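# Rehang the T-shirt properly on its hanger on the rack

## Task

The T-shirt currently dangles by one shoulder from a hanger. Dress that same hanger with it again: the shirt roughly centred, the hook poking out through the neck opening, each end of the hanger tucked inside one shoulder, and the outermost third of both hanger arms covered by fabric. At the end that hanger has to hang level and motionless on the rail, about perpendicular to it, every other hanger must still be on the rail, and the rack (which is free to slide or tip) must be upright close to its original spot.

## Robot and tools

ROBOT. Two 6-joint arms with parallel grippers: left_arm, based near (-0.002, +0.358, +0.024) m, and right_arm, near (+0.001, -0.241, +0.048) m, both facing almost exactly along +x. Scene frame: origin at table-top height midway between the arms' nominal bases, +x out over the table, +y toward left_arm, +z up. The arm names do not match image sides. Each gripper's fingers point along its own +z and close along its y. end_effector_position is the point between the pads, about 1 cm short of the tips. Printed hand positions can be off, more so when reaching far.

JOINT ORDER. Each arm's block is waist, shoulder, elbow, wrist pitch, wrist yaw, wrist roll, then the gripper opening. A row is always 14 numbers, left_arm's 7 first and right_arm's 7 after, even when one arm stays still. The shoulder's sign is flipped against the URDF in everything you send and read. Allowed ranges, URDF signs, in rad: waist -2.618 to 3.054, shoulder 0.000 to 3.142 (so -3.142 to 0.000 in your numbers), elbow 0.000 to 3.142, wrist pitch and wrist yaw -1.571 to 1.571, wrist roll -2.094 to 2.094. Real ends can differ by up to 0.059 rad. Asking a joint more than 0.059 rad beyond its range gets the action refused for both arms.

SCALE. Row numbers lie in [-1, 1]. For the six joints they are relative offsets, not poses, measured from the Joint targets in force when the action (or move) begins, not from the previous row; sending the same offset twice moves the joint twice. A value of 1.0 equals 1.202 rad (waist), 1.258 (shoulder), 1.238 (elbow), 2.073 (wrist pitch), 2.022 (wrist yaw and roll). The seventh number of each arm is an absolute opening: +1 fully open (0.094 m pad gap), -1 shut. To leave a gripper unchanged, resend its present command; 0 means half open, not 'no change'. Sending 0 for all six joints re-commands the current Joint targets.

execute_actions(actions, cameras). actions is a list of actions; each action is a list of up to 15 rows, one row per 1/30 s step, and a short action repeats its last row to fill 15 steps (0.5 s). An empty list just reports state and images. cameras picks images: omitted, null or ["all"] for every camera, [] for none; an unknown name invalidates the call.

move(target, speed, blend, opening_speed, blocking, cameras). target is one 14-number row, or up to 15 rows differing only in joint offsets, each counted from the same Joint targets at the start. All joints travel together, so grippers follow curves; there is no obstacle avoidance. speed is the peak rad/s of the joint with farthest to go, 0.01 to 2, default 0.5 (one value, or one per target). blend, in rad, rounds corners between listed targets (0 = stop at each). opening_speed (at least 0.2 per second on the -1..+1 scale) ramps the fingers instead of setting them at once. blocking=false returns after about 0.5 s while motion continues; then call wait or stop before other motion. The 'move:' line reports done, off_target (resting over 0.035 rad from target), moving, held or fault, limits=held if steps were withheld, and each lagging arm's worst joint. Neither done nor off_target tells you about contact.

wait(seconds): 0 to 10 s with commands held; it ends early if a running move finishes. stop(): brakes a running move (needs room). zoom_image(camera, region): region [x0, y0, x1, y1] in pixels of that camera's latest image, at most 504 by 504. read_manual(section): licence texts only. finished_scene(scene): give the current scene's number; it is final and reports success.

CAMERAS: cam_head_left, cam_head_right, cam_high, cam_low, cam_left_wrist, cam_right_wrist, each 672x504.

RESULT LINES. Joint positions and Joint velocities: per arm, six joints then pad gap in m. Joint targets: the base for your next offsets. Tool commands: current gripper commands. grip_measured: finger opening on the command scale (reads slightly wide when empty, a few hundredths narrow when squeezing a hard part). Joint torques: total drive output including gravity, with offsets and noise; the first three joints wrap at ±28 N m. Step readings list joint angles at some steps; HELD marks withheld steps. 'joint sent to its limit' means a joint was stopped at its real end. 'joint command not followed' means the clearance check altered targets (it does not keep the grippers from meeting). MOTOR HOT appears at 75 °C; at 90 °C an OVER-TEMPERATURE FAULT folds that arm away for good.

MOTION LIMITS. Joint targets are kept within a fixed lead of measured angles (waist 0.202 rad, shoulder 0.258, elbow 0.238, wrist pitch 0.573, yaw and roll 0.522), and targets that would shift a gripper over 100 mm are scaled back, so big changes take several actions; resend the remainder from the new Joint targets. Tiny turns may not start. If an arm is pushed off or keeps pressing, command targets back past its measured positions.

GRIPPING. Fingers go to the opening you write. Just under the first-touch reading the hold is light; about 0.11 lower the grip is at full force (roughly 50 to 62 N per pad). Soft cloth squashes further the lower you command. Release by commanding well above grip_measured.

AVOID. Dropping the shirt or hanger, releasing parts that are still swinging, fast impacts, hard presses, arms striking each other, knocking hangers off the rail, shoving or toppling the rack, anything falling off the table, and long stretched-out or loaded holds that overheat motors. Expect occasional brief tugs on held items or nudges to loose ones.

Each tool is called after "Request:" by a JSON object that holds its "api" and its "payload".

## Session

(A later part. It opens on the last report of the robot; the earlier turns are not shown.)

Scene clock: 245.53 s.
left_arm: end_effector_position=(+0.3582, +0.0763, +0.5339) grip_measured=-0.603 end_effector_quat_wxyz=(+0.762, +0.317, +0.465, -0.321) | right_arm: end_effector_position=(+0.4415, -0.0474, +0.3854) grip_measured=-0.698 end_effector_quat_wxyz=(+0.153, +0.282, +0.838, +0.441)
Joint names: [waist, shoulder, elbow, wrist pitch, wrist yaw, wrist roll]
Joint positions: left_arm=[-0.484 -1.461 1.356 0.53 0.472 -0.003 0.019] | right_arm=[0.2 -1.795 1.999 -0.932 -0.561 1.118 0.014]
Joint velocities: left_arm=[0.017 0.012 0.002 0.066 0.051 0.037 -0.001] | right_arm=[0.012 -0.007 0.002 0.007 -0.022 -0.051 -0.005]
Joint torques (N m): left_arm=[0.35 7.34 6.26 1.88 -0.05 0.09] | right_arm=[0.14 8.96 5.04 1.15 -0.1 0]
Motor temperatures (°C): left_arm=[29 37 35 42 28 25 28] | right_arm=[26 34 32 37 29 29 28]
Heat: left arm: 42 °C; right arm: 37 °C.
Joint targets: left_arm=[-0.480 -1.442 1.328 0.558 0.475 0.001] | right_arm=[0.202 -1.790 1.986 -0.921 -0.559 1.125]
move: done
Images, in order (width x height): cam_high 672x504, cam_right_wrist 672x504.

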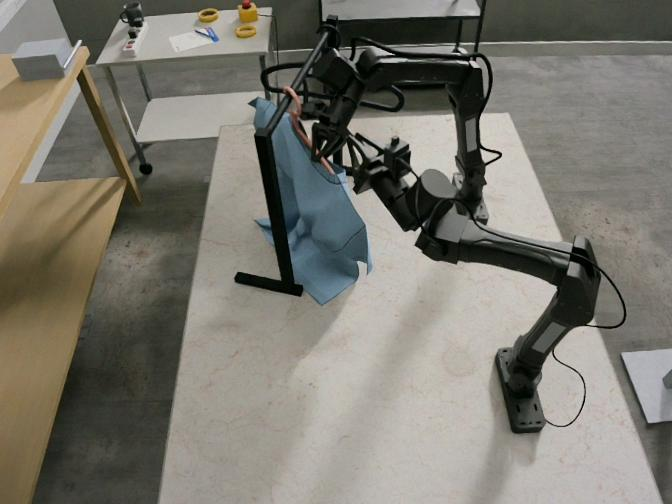

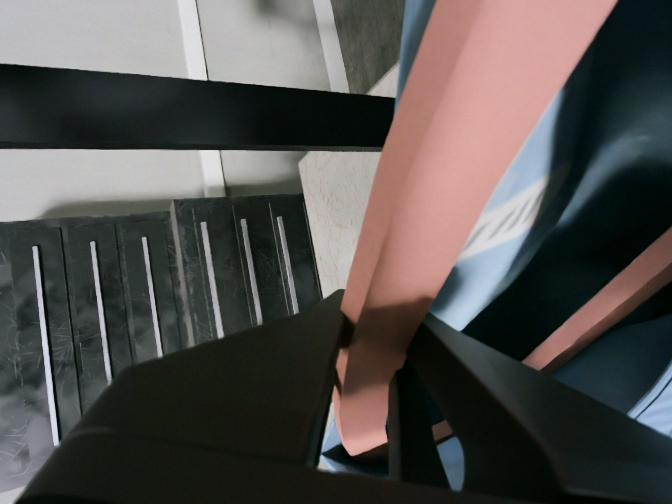

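Request:
{"api": "move", "payload": {"target": [0,0,0,0,0,0,-0.6,0,0,0,0,0,0,-0.85], "opening_speed": 0.5, "cameras": []}}

Request:
{"api": "move", "payload": {"target": [0,0,0,0,0,0,-0.6,0.0433,-0.0119,0.147,-0.055,0.0195,0.152,-0.85], "speed": 0.15, "cameras": ["cam_right_wrist","cam_high","cam_low"]}}

Request:
{"api": "zoom_image", "payload": {"camera": "cam_high", "region": [200, 70, 420, 310]}}

Scene clock: 246.73 s.
left_arm: end_effector_position=(+0.3582, +0.0763, +0.5339) grip_measured=-0.603 end_effector_quat_wxyz=(+0.762, +0.317, +0.465, -0.321) | right_arm: end_effector_position=(+0.4416, -0.0472, +0.3856) grip_measured=-0.722 end_effector_quat_wxyz=(+0.154, +0.281, +0.838, +0.442)
Joint names: [waist, shoulder, elbow, wrist pitch, wrist yaw, wrist roll]
Joint positions: left_arm=[-0.484 -1.461 1.356 0.53 0.472 -0.003 0.019] | right_arm=[0.2 -1.795 1.999 -0.93 -0.561 1.118 0.013]
Joint velocities: left_arm=[-0.012 -0.012 -0.002 0.081 -0.095 -0.051 0] | right_arm=[-0.007 -0.007 -0.007 -0.022 -0.051 0.037 -0.001]
Joint torques (N m): left_arm=[0.54 7.2 6.2 1.88 -0.06 0.09] | right_arm=[0.14 8.95 5.05 1.13 -0.11 0.01]
Motor temperatures (°C): left_arm=[29 37 35 42 28 25 28] | right_arm=[26 35 32 37 29 29 28]
Heat: left arm: 42 °C; right arm: 37 °C.
Joint targets: left_arm=[-0.480 -1.442 1.328 0.558 0.475 0.001] | right_arm=[0.202 -1.790 1.986 -0.921 -0.559 1.125]
move: done
No camera images: "cameras" was empty.

Scene clock: 249.30 s.
left_arm: end_effector_position=(+0.3582, +0.0763, +0.5339) grip_measured=-0.603 end_effector_quat_wxyz=(+0.762, +0.317, +0.465, -0.321) | right_arm: end_effector_position=(+0.4284, -0.0341, +0.4122) grip_measured=-0.725 end_effector_quat_wxyz=(+0.096, +0.394, +0.790, +0.459)
Joint names: [waist, shoulder, elbow, wrist pitch, wrist yaw, wrist roll]
Joint positions: left_arm=[-0.484 -1.461 1.356 0.53 0.472 -0.003 0.019] | right_arm=[0.247 -1.802 2.12 -1.019 -0.519 1.431 0.013]
Joint velocities: left_arm=[-0.012 0.002 -0.002 0.007 -0.051 -0.022 0] | right_arm=[-0.017 0.007 -0.012 0.051 0.037 0.037 0]
Joint torques (N m): left_arm=[0.42 7.02 6.39 1.83 -0.07 0.06] | right_arm=[0.53 8.06 9.18 0.94 -0.11 0.02]
Motor temperatures (°C): left_arm=[29 36 35 42 28 25 28] | right_arm=[26 34 32 37 29 29 28]
Heat: left arm: 42 °C; right arm: 37 °C.
Joint targets: left_arm=[-0.480 -1.442 1.328 0.558 0.475 0.001] | right_arm=[0.254 -1.805 2.168 -1.035 -0.520 1.432]
move: off_target (right_arm); right_arm: the elbow is farthest, 0.048 rad from its target
Images, in order (width x height): cam_high 672x504, cam_low 672x504, cam_right_wrist 672x504.

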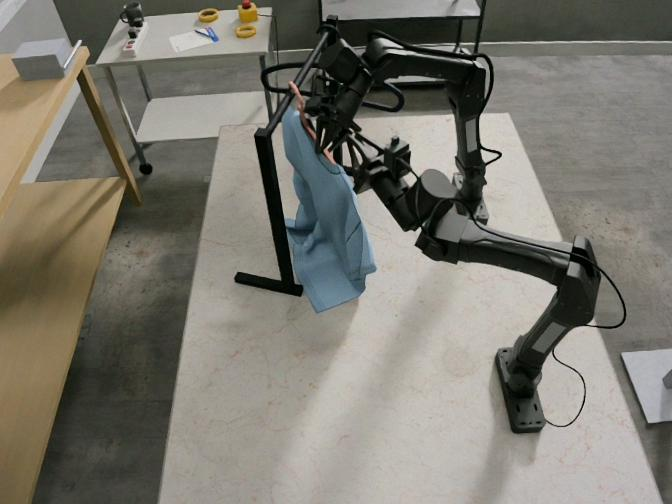

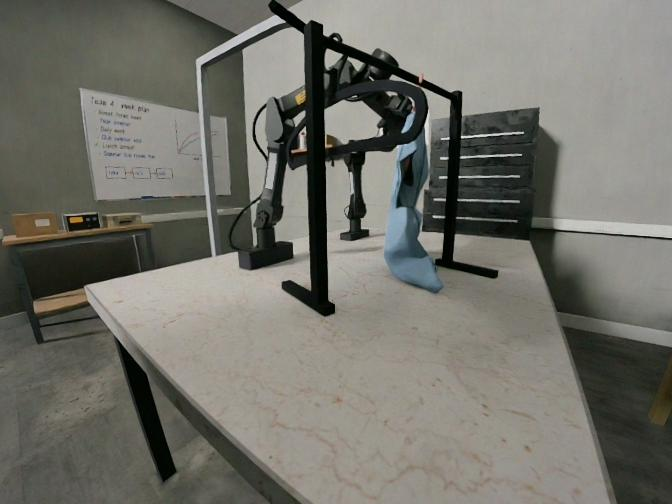

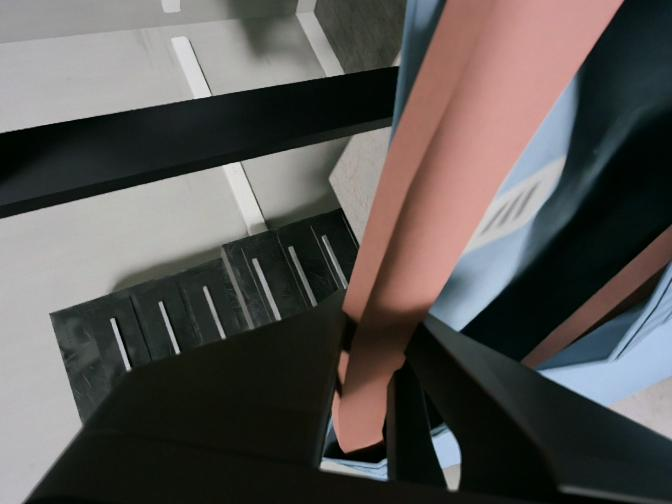

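Scaled by 2.100 from the camera's 672x504 image, which has a finer 960x720 frame.

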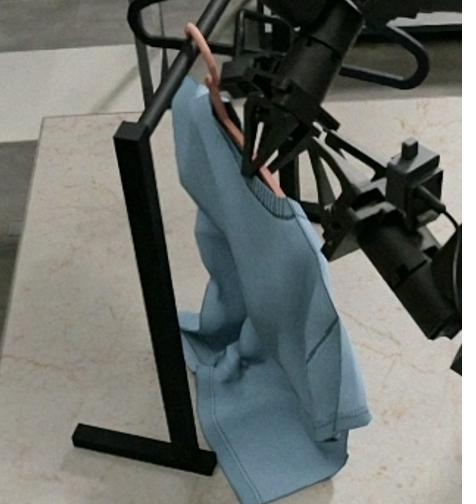

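Request:
{"api": "execute_actions", "payload": {"actions": [], "cameras": ["cam_head_left","cam_head_right"]}}

Request:
{"api": "zoom_image", "payload": {"camera": "cam_head_left", "region": [330, 40, 580, 290]}}

Request:
{"api": "zoom_image", "payload": {"camera": "cam_head_right", "region": [360, 30, 580, 280]}}

Scene clock: 249.60 s.
left_arm: end_effector_position=(+0.3582, +0.0763, +0.5339) grip_measured=-0.603 end_effector_quat_wxyz=(+0.762, +0.317, +0.465, -0.321) | right_arm: end_effector_position=(+0.4284, -0.0341, +0.4122) grip_measured=-0.725 end_effector_quat_wxyz=(+0.096, +0.394, +0.790, +0.459)
Joint names: [waist, shoulder, elbow, wrist pitch, wrist yaw, wrist roll]
Joint positions: left_arm=[-0.484 -1.461 1.356 0.53 0.472 -0.003 0.019] | right_arm=[0.247 -1.802 2.12 -1.019 -0.519 1.431 0.013]
Joint velocities: left_arm=[0.012 -0.012 -0.012 -0.007 0.051 -0.066 0] | right_arm=[-0.002 0.002 0.002 -0.007 -0.095 -0.037 0]
Joint torques (N m): left_arm=[0.4 7.19 6.38 1.85 -0.05 0.13] | right_arm=[0.51 8.06 9.17 0.93 -0.12 0.01]
Motor temperatures (°C): left_arm=[29 36 35 42 28 25 28] | right_arm=[26 34 32 37 29 29 28]
Heat: left arm: 42 °C; right arm: 37 °C.
Joint targets: left_arm=[-0.480 -1.442 1.328 0.558 0.475 0.001] | right_arm=[0.254 -1.805 2.168 -1.035 -0.520 1.432]
Tool commands: left_gripper/opening=-0.6 right_gripper/opening=-0.85
Images, in order (width x height): cam_head_left 672x504, cam_head_right 672x504.

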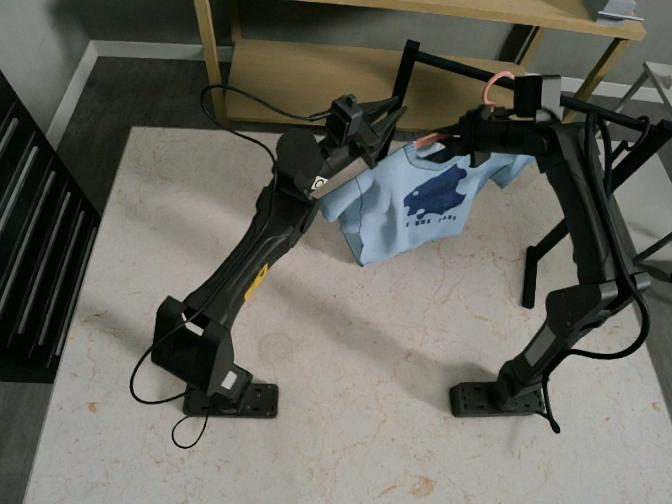

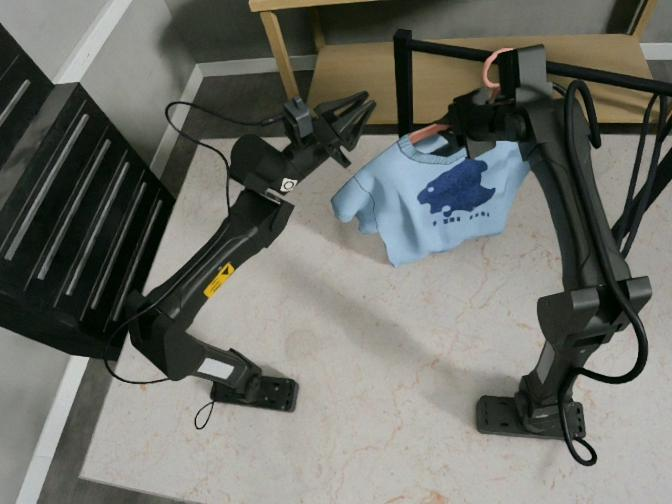

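Scaled by 2.016 from the camera's 672x504 image, which has a finer 960x720 frame.

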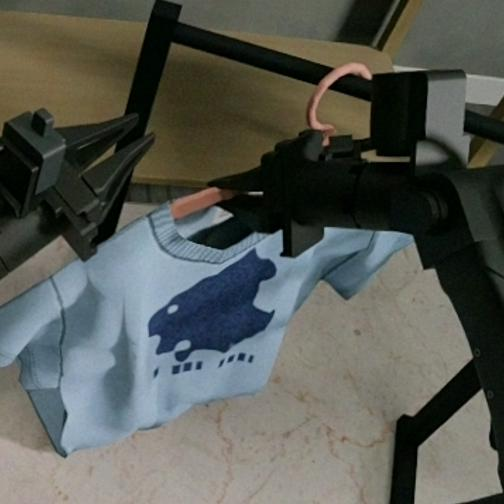

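Scaled by 2.016 from the camera's 672x504 image, which has a finer 960x720 frame.

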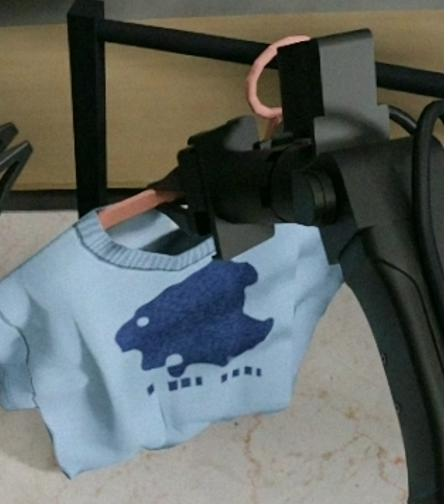

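Request:
{"api": "execute_actions", "payload": {"actions": [], "cameras": ["cam_low","cam_left_wrist"]}}

Request:
{"api": "zoom_image", "payload": {"camera": "cam_low", "region": [330, 60, 500, 310]}}

Scene clock: 249.97 s.
left_arm: end_effector_position=(+0.3582, +0.0763, +0.5339) grip_measured=-0.603 end_effector_quat_wxyz=(+0.762, +0.317, +0.465, -0.321) | right_arm: end_effector_position=(+0.4284, -0.0341, +0.4122) grip_measured=-0.725 end_effector_quat_wxyz=(+0.096, +0.394, +0.790, +0.459)
Joint names: [waist, shoulder, elbow, wrist pitch, wrist yaw, wrist roll]
Joint positions: left_arm=[-0.484 -1.461 1.356 0.53 0.472 -0.003 0.019] | right_arm=[0.247 -1.802 2.12 -1.019 -0.519 1.431 0.013]
Joint velocities: left_arm=[-0.012 0.002 0.007 0.022 0.037 0.022 0] | right_arm=[-0.007 -0.007 0.002 -0.037 -0.051 -0.051 -0.001]
Joint torques (N m): left_arm=[0.29 7.36 6.32 1.84 0.02 0.12] | right_arm=[0.5 8.06 9.18 0.94 -0.12 0.02]
Motor temperatures (°C): left_arm=[29 36 35 42 28 25 28] | right_arm=[26 34 32 37 29 29 28]
Heat: left arm: 42 °C; right arm: 37 °C.
Joint targets: left_arm=[-0.480 -1.442 1.328 0.558 0.475 0.001] | right_arm=[0.254 -1.805 2.168 -1.035 -0.520 1.432]
Tool commands: left_gripper/opening=-0.6 right_gripper/opening=-0.85
Images, in order (width x height): cam_low 672x504, cam_left_wrist 672x504.

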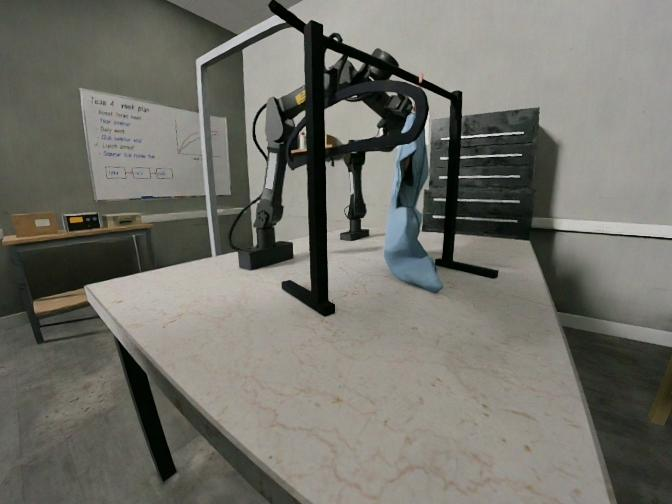

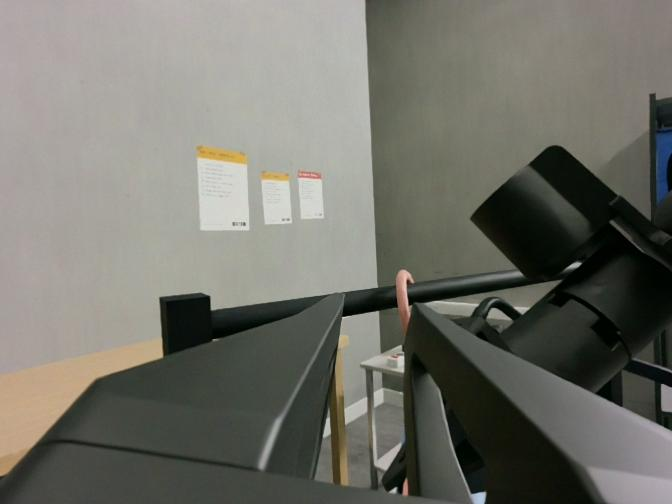

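Scaled by 2.016 from the camera's 672x504 image, which has a finer 960x720 frame.

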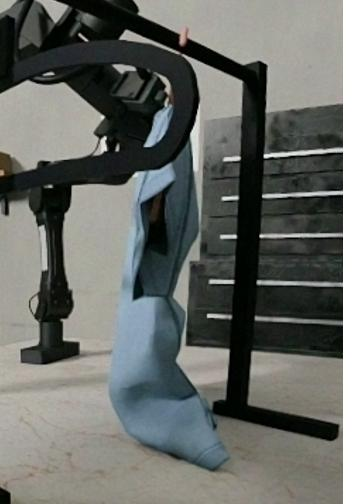

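Request:
{"api": "move", "payload": {"target": [0,0,0,0,0,0,-0.6,0.035,0.0675,-0.08,0.0856,0.0057,0.15,-0.85], "speed": 0.15, "cameras": ["cam_right_wrist","cam_high","cam_head_right"]}}

Request:
{"api": "zoom_image", "payload": {"camera": "cam_high", "region": [200, 70, 420, 310]}}

Request:
{"api": "zoom_image", "payload": {"camera": "cam_head_right", "region": [320, 30, 580, 290]}}

Scene clock: 254.00 s.
left_arm: end_effector_position=(+0.3582, +0.0763, +0.5339) grip_measured=-0.603 end_effector_quat_wxyz=(+0.762, +0.317, +0.465, -0.321) | right_arm: end_effector_position=(+0.4347, -0.0166, +0.4338) grip_measured=-0.725 end_effector_quat_wxyz=(+0.067, +0.459, +0.725, +0.509)
Joint names: [waist, shoulder, elbow, wrist pitch, wrist yaw, wrist roll]
Joint positions: left_arm=[-0.484 -1.461 1.356 0.53 0.472 -0.003 0.019] | right_arm=[0.285 -1.777 2.081 -0.874 -0.503 1.706 0.013]
Joint velocities: left_arm=[0.002 0.007 0.007 0.007 0.081 0.007 0] | right_arm=[-0.027 0.007 0.012 -0.007 -0.022 0.007 0]
Joint torques (N m): left_arm=[0.44 7.24 6.35 1.87 -0.04 0.12] | right_arm=[0.87 13.49 4.94 1.31 -0.14 0.24]
Motor temperatures (°C): left_arm=[29 36 34 42 28 25 28] | right_arm=[26 34 32 37 29 29 29]
Heat: left arm: 42 °C; right arm: 37 °C.
Joint targets: left_arm=[-0.480 -1.442 1.328 0.558 0.475 0.001] | right_arm=[0.296 -1.720 2.069 -0.857 -0.509 1.736]
move: off_target (right_arm); right_arm: the shoulder is farthest, 0.057 rad from its target
Images, in order (width x height): cam_head_right 672x504, cam_high 672x504, cam_right_wrist 672x504.

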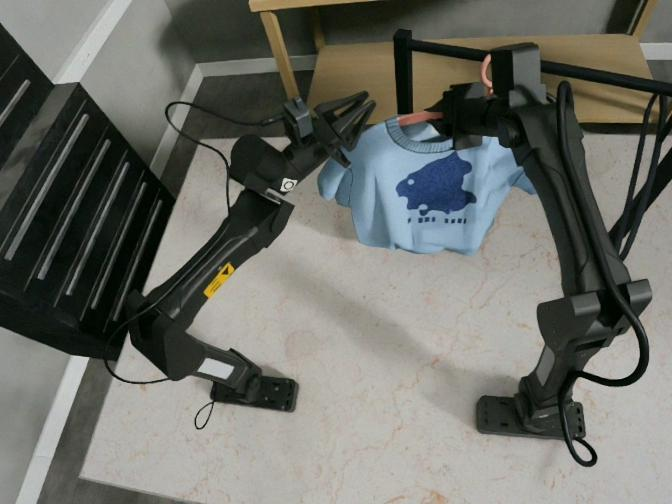

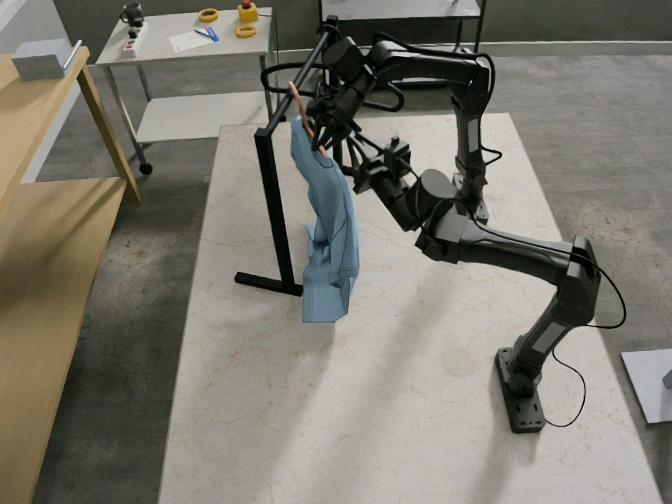

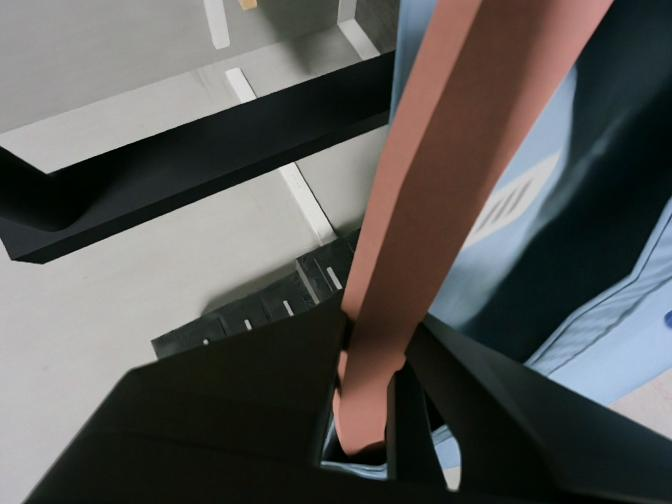

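Scaled by 2.100 from the camera's 672x504 image, which has a finer 960x720 frame.

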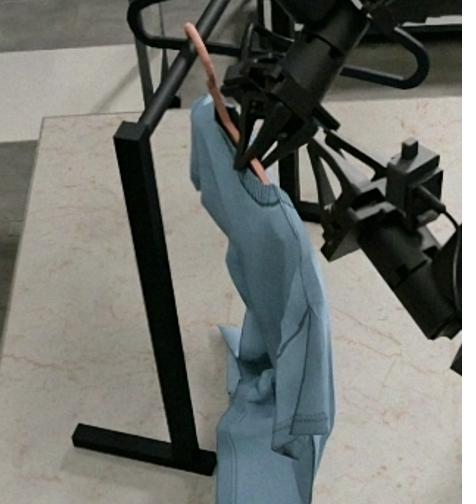

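Scaled by 1.938 from the camera's 672x504 image, which has a finer 960x720 frame.

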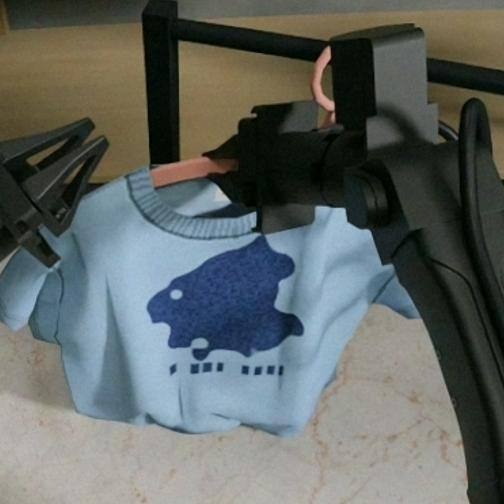

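Request:
{"api": "move", "payload": {"target": [0,0,0,0,0,0,-0.6,0.035,0.0875,-0.05,0.0456,0.0057,0.15,-0.9], "speed": 0.15, "cameras": ["cam_right_wrist","cam_high","cam_head_right","cam_low"]}}

Request:
{"api": "zoom_image", "payload": {"camera": "cam_high", "region": [200, 70, 420, 310]}}

Request:
{"api": "zoom_image", "payload": {"camera": "cam_head_right", "region": [320, 30, 580, 290]}}

Request:
{"api": "zoom_image", "payload": {"camera": "cam_low", "region": [330, 60, 500, 310]}}

Scene clock: 256.97 s.
left_arm: end_effector_position=(+0.3582, +0.0763, +0.5339) grip_measured=-0.603 end_effector_quat_wxyz=(+0.762, +0.317, +0.465, -0.321) | right_arm: end_effector_position=(+0.4077, -0.0047, +0.4673) grip_measured=-0.724 end_effector_quat_wxyz=(+0.005, +0.521, +0.650, +0.554)
Joint names: [waist, shoulder, elbow, wrist pitch, wrist yaw, wrist roll]
Joint positions: left_arm=[-0.484 -1.461 1.356 0.53 0.472 -0.003 0.019] | right_arm=[0.328 -1.675 2.014 -0.795 -0.498 2.006 0.013]
Joint velocities: left_arm=[0.007 0.012 -0.007 -0.022 0.066 0.066 0] | right_arm=[0.012 0.017 0.002 -0.081 -0.037 -0.037 0.001]
Joint torques (N m): left_arm=[0.35 7.31 6.35 1.84 -0.02 0.07] | right_arm=[0.79 13.26 5.27 1.51 -0.04 0.29]
Motor temperatures (°C): left_arm=[29 36 34 42 28 25 28] | right_arm=[26 35 32 37 29 29 29]
Heat: left arm: 42 °C; right arm: 37 °C.
Joint targets: left_arm=[-0.480 -1.442 1.328 0.558 0.475 0.001] | right_arm=[0.339 -1.610 2.007 -0.763 -0.497 2.039]
move: off_target (right_arm); right_arm: the shoulder is farthest, 0.065 rad from its target
Images, in order (width x height): cam_head_right 672x504, cam_high 672x504, cam_low 672x504, cam_right_wrist 672x504.

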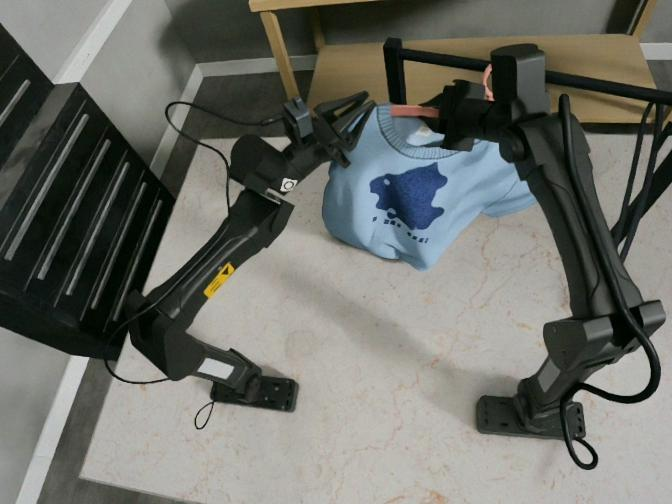

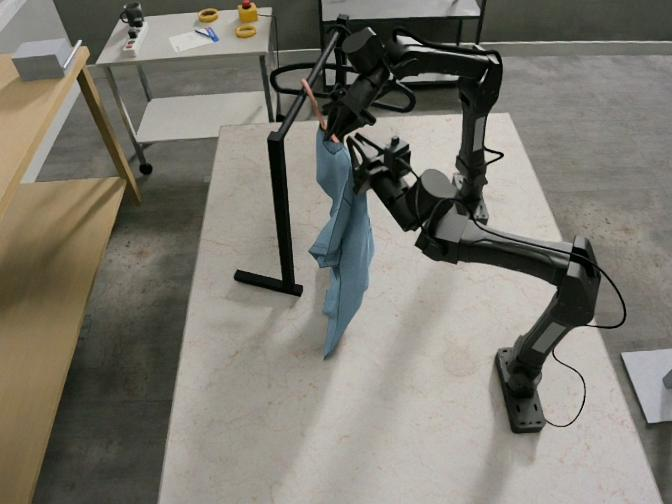

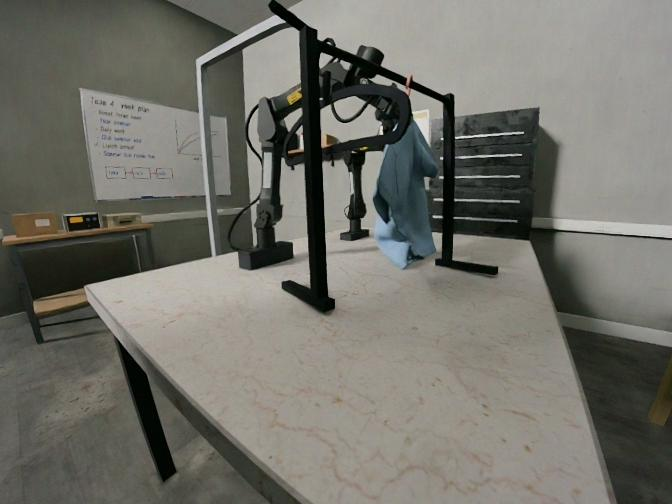

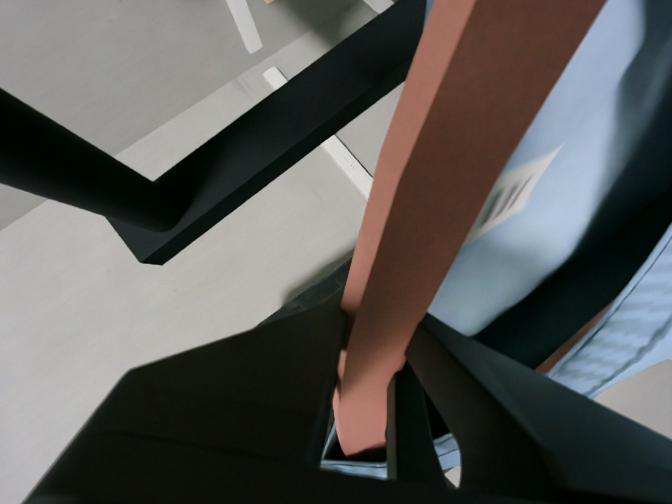

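Scaled by 2.100 from the camera's 672x504 image, which has a finer 960x720 frame.

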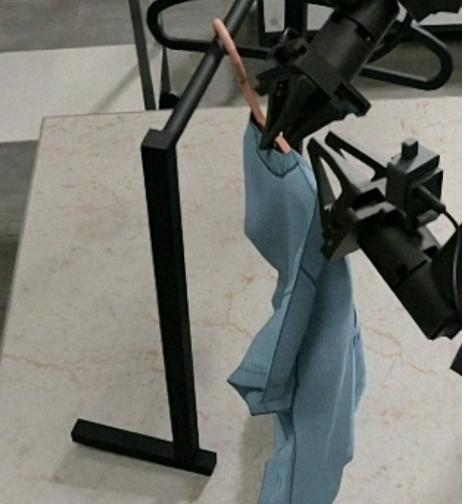

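Scaled by 1.938 from the camera's 672x504 image, which has a finer 960x720 frame.

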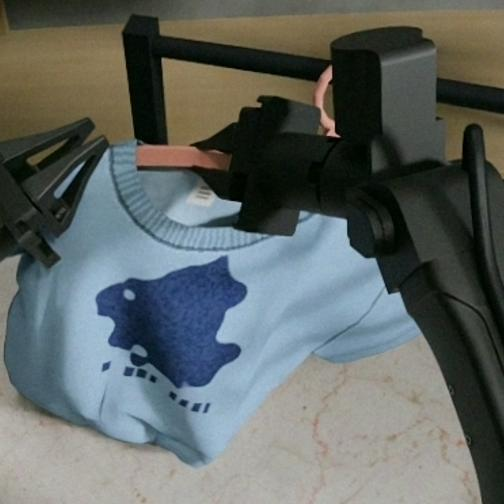

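Scaled by 2.016 from the camera's 672x504 image, which has a finer 960x720 frame.

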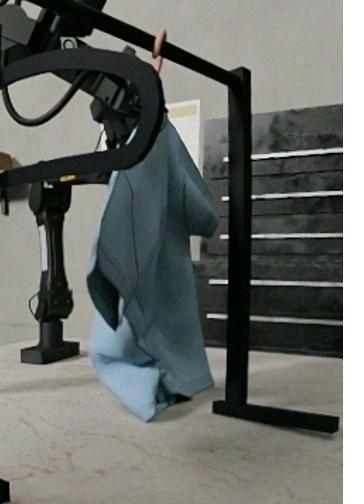

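Request:
{"api": "move", "payload": {"target": [0,0,0,0,0,0,-0.6,-0.02,-0.045,-0.045,0.02,0,0,-0.9], "speed": 0.15, "cameras": ["cam_right_wrist","cam_high","cam_head_left","cam_low"]}}

Request:
{"api": "zoom_image", "payload": {"camera": "cam_high", "region": [200, 70, 420, 310]}}

Request:
{"api": "zoom_image", "payload": {"camera": "cam_head_left", "region": [320, 30, 580, 290]}}

Request:
{"api": "zoom_image", "payload": {"camera": "cam_low", "region": [330, 60, 500, 310]}}

Scene clock: 258.17 s.
left_arm: end_effector_position=(+0.3582, +0.0763, +0.5339) grip_measured=-0.603 end_effector_quat_wxyz=(+0.762, +0.317, +0.465, -0.321) | right_arm: end_effector_position=(+0.4208, -0.0100, +0.4608) grip_measured=-0.724 end_effector_quat_wxyz=(+0.017, +0.523, +0.642, +0.560)
Joint names: [waist, shoulder, elbow, wrist pitch, wrist yaw, wrist roll]
Joint positions: left_arm=[-0.484 -1.461 1.356 0.53 0.472 -0.003 0.019] | right_arm=[0.311 -1.675 1.965 -0.725 -0.49 2.008 0.013]
Joint velocities: left_arm=[-0.012 0.002 -0.012 0.007 -0.007 -0.037 0] | right_arm=[0.007 -0.012 -0.007 -0.037 -0.007 -0.007 0]
Joint torques (N m): left_arm=[0.5 7.23 6.54 1.83 -0.04 0.09] | right_arm=[0.23 8.1 4.96 1.25 -0.11 0.26]
Motor temperatures (°C): left_arm=[29 36 34 42 28 25 28] | right_arm=[26 35 32 37 29 29 29]
Heat: left arm: 42 °C; right arm: 37 °C.
Joint targets: left_arm=[-0.480 -1.442 1.328 0.558 0.475 0.001] | right_arm=[0.314 -1.667 1.951 -0.721 -0.497 2.039]
move: done
Images, in order (width x height): cam_head_left 672x504, cam_high 672x504, cam_low 672x504, cam_right_wrist 672x504.

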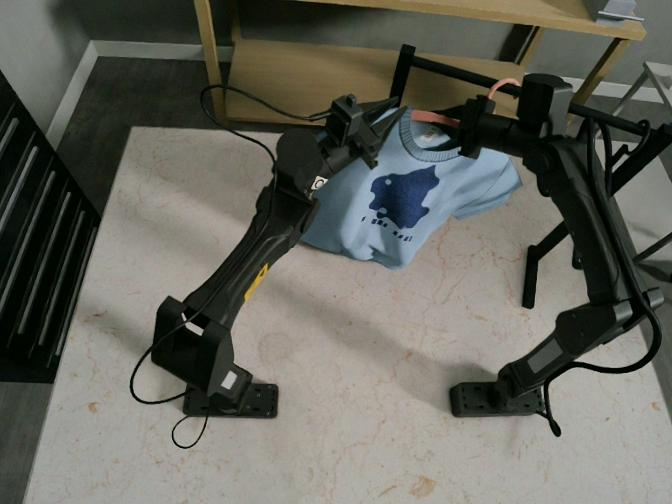

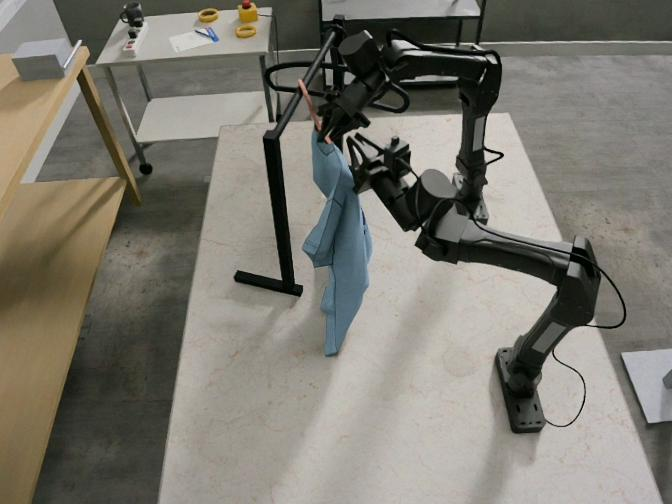

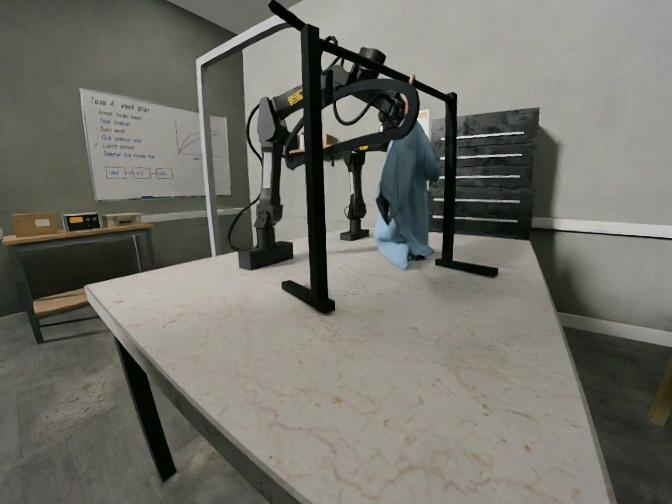

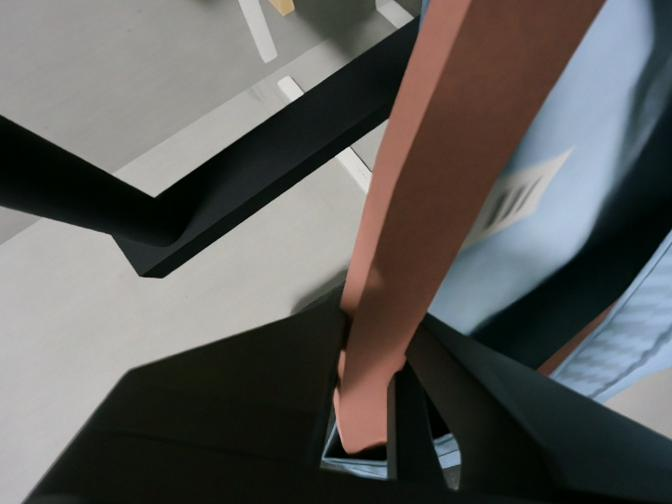

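Scaled by 2.100 from the camera's 672x504 image, which has a finer 960x720 frame.

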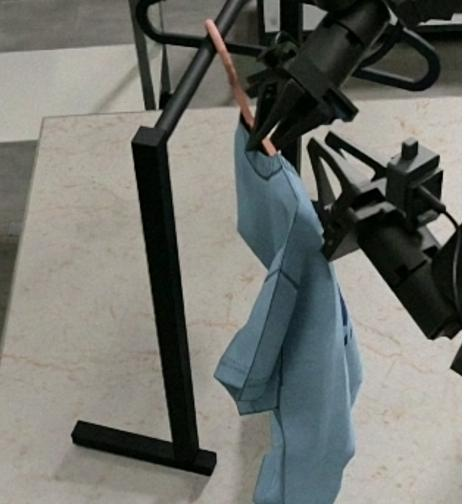

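Scaled by 1.938 from the camera's 672x504 image, which has a finer 960x720 frame.

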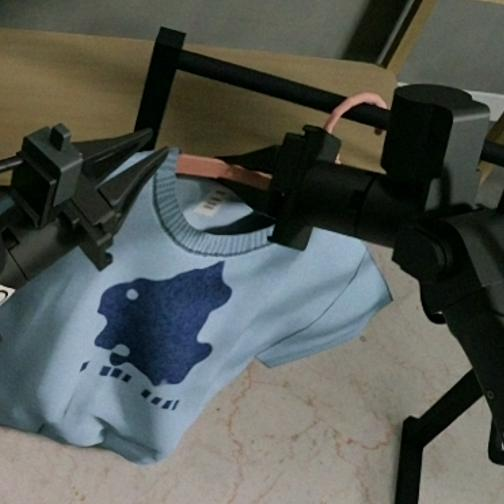

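Scaled by 2.016 from the camera's 672x504 image, which has a finer 960x720 frame.

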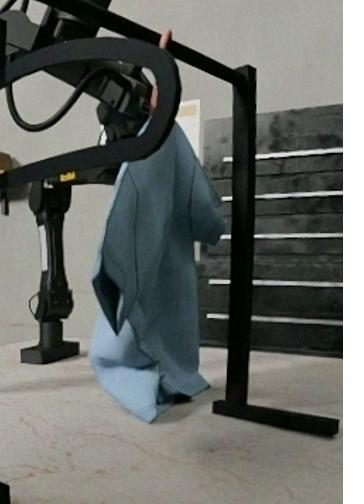

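Request:
{"api": "move", "payload": {"target": [[0,0,0,0,0,0,-0.6,-0.0499,-0.1097,0.1753,-0.1515,-0.0114,-0.3002,-0.85],[0,0,0,0,0,0,-0.6,-0.0932,-0.0978,0.0283,-0.0965,-0.0307,-0.452,-0.85]], "speed": 0.25, "blend": 0.1, "cameras": []}}

Request:
{"api": "move", "payload": {"target": [0,0,0,0,0,0,-0.6,0,0,0,0,0,0,0.3], "opening_speed": 0.6, "cameras": ["cam_right_wrist","cam_high","cam_head_left","cam_low"]}}

Request:
{"api": "zoom_image", "payload": {"camera": "cam_high", "region": [200, 70, 420, 310]}}

Scene clock: 264.67 s.
left_arm: end_effector_position=(+0.3582, +0.0763, +0.5339) grip_measured=-0.603 end_effector_quat_wxyz=(+0.762, +0.317, +0.465, -0.321) | right_arm: end_effector_position=(+0.4446, -0.0503, +0.3862) grip_measured=-0.728 end_effector_quat_wxyz=(+0.158, +0.297, +0.834, +0.437)
Joint names: [waist, shoulder, elbow, wrist pitch, wrist yaw, wrist roll]
Joint positions: left_arm=[-0.484 -1.461 1.356 0.53 0.472 -0.003 0.019] | right_arm=[0.201 -1.797 2.007 -0.932 -0.535 1.144 0.013]
Joint velocities: left_arm=[-0.012 0.007 0.002 -0.037 0.022 0.037 0] | right_arm=[-0.007 -0.007 -0.002 0.007 -0.037 0.022 -0.001]
Joint torques (N m): left_arm=[0.35 7.27 6.31 1.89 -0.03 0.03] | right_arm=[0.1 9.17 4.52 1.14 -0.35 -0.19]
Motor temperatures (°C): left_arm=[29 36 34 42 28 25 28] | right_arm=[26 35 32 37 29 29 29]
Heat: left arm: 42 °C; right arm: 37 °C.
Joint targets: left_arm=[-0.480 -1.442 1.328 0.558 0.475 0.001] | right_arm=[0.202 -1.790 1.986 -0.921 -0.559 1.125]
move: done
No camera images: "cameras" was empty.

Scene clock: 266.80 s.
left_arm: end_effector_position=(+0.3582, +0.0763, +0.5339) grip_measured=-0.603 end_effector_quat_wxyz=(+0.762, +0.317, +0.465, -0.321) | right_arm: end_effector_position=(+0.4437, -0.0495, +0.3836) grip_measured=+0.298 end_effector_quat_wxyz=(+0.154, +0.296, +0.835, +0.437)
Joint names: [waist, shoulder, elbow, wrist pitch, wrist yaw, wrist roll]
Joint positions: left_arm=[-0.484 -1.461 1.356 0.53 0.472 -0.003 0.019] | right_arm=[0.201 -1.797 2 -0.932 -0.541 1.141 0.061]
Joint velocities: left_arm=[-0.007 -0.002 -0.012 -0.022 -0.022 -0.007 0] | right_arm=[-0.022 0.022 -0.012 0.066 0.066 0.022 -0.001]
Joint torques (N m): left_arm=[0.44 7.31 6.24 1.87 -0.05 0.1] | right_arm=[0.08 9.18 5.03 1.14 -0.29 -0.17]
Motor temperatures (°C): left_arm=[29 36 34 42 28 25 28] | right_arm=[26 35 32 37 29 29 29]
Heat: left arm: 42 °C; right arm: 37 °C.
Joint targets: left_arm=[-0.480 -1.442 1.328 0.558 0.475 0.001] | right_arm=[0.202 -1.790 1.986 -0.921 -0.559 1.125]
move: done
Images, in order (width x height): cam_head_left 672x504, cam_high 672x504, cam_low 672x504, cam_right_wrist 672x504.

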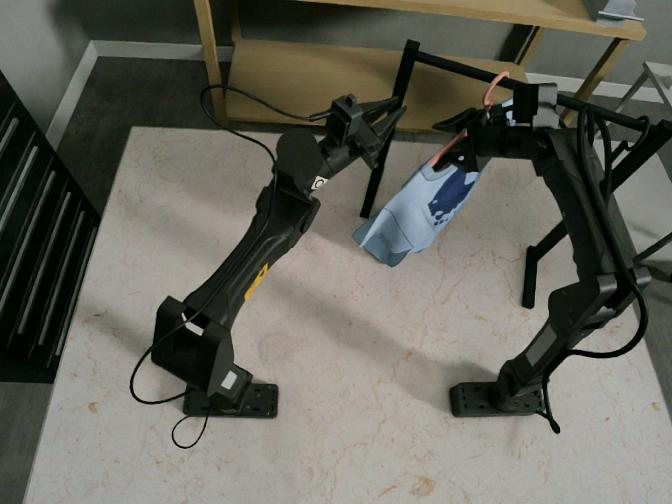

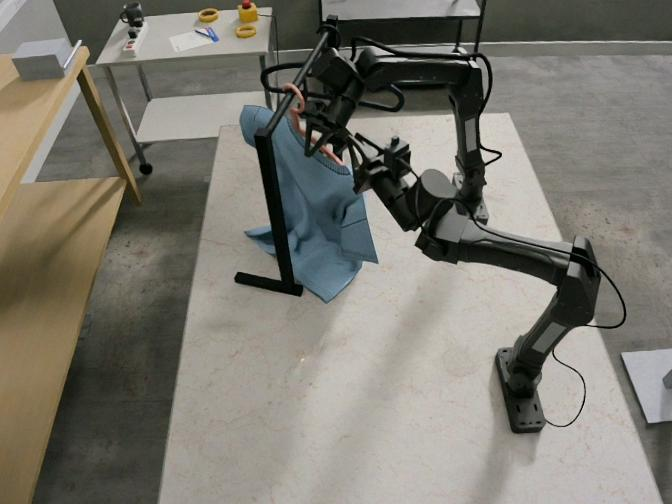

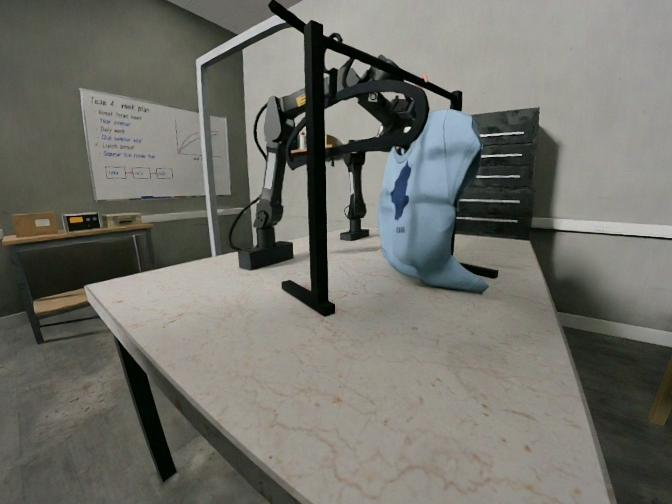

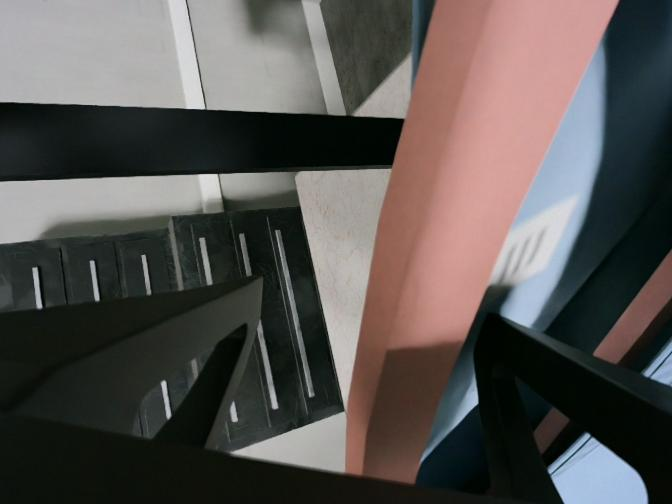

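Scaled by 2.100 from the camera's 672x504 image, which has a finer 960x720 frame.

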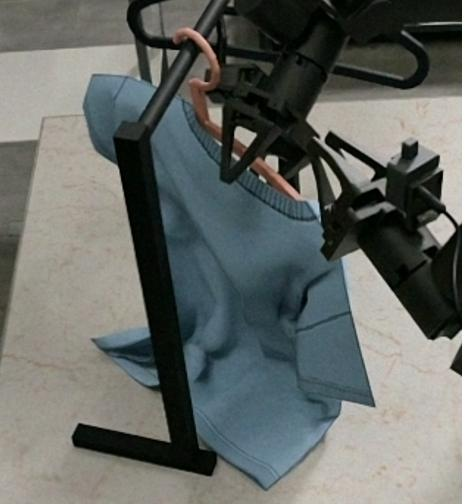

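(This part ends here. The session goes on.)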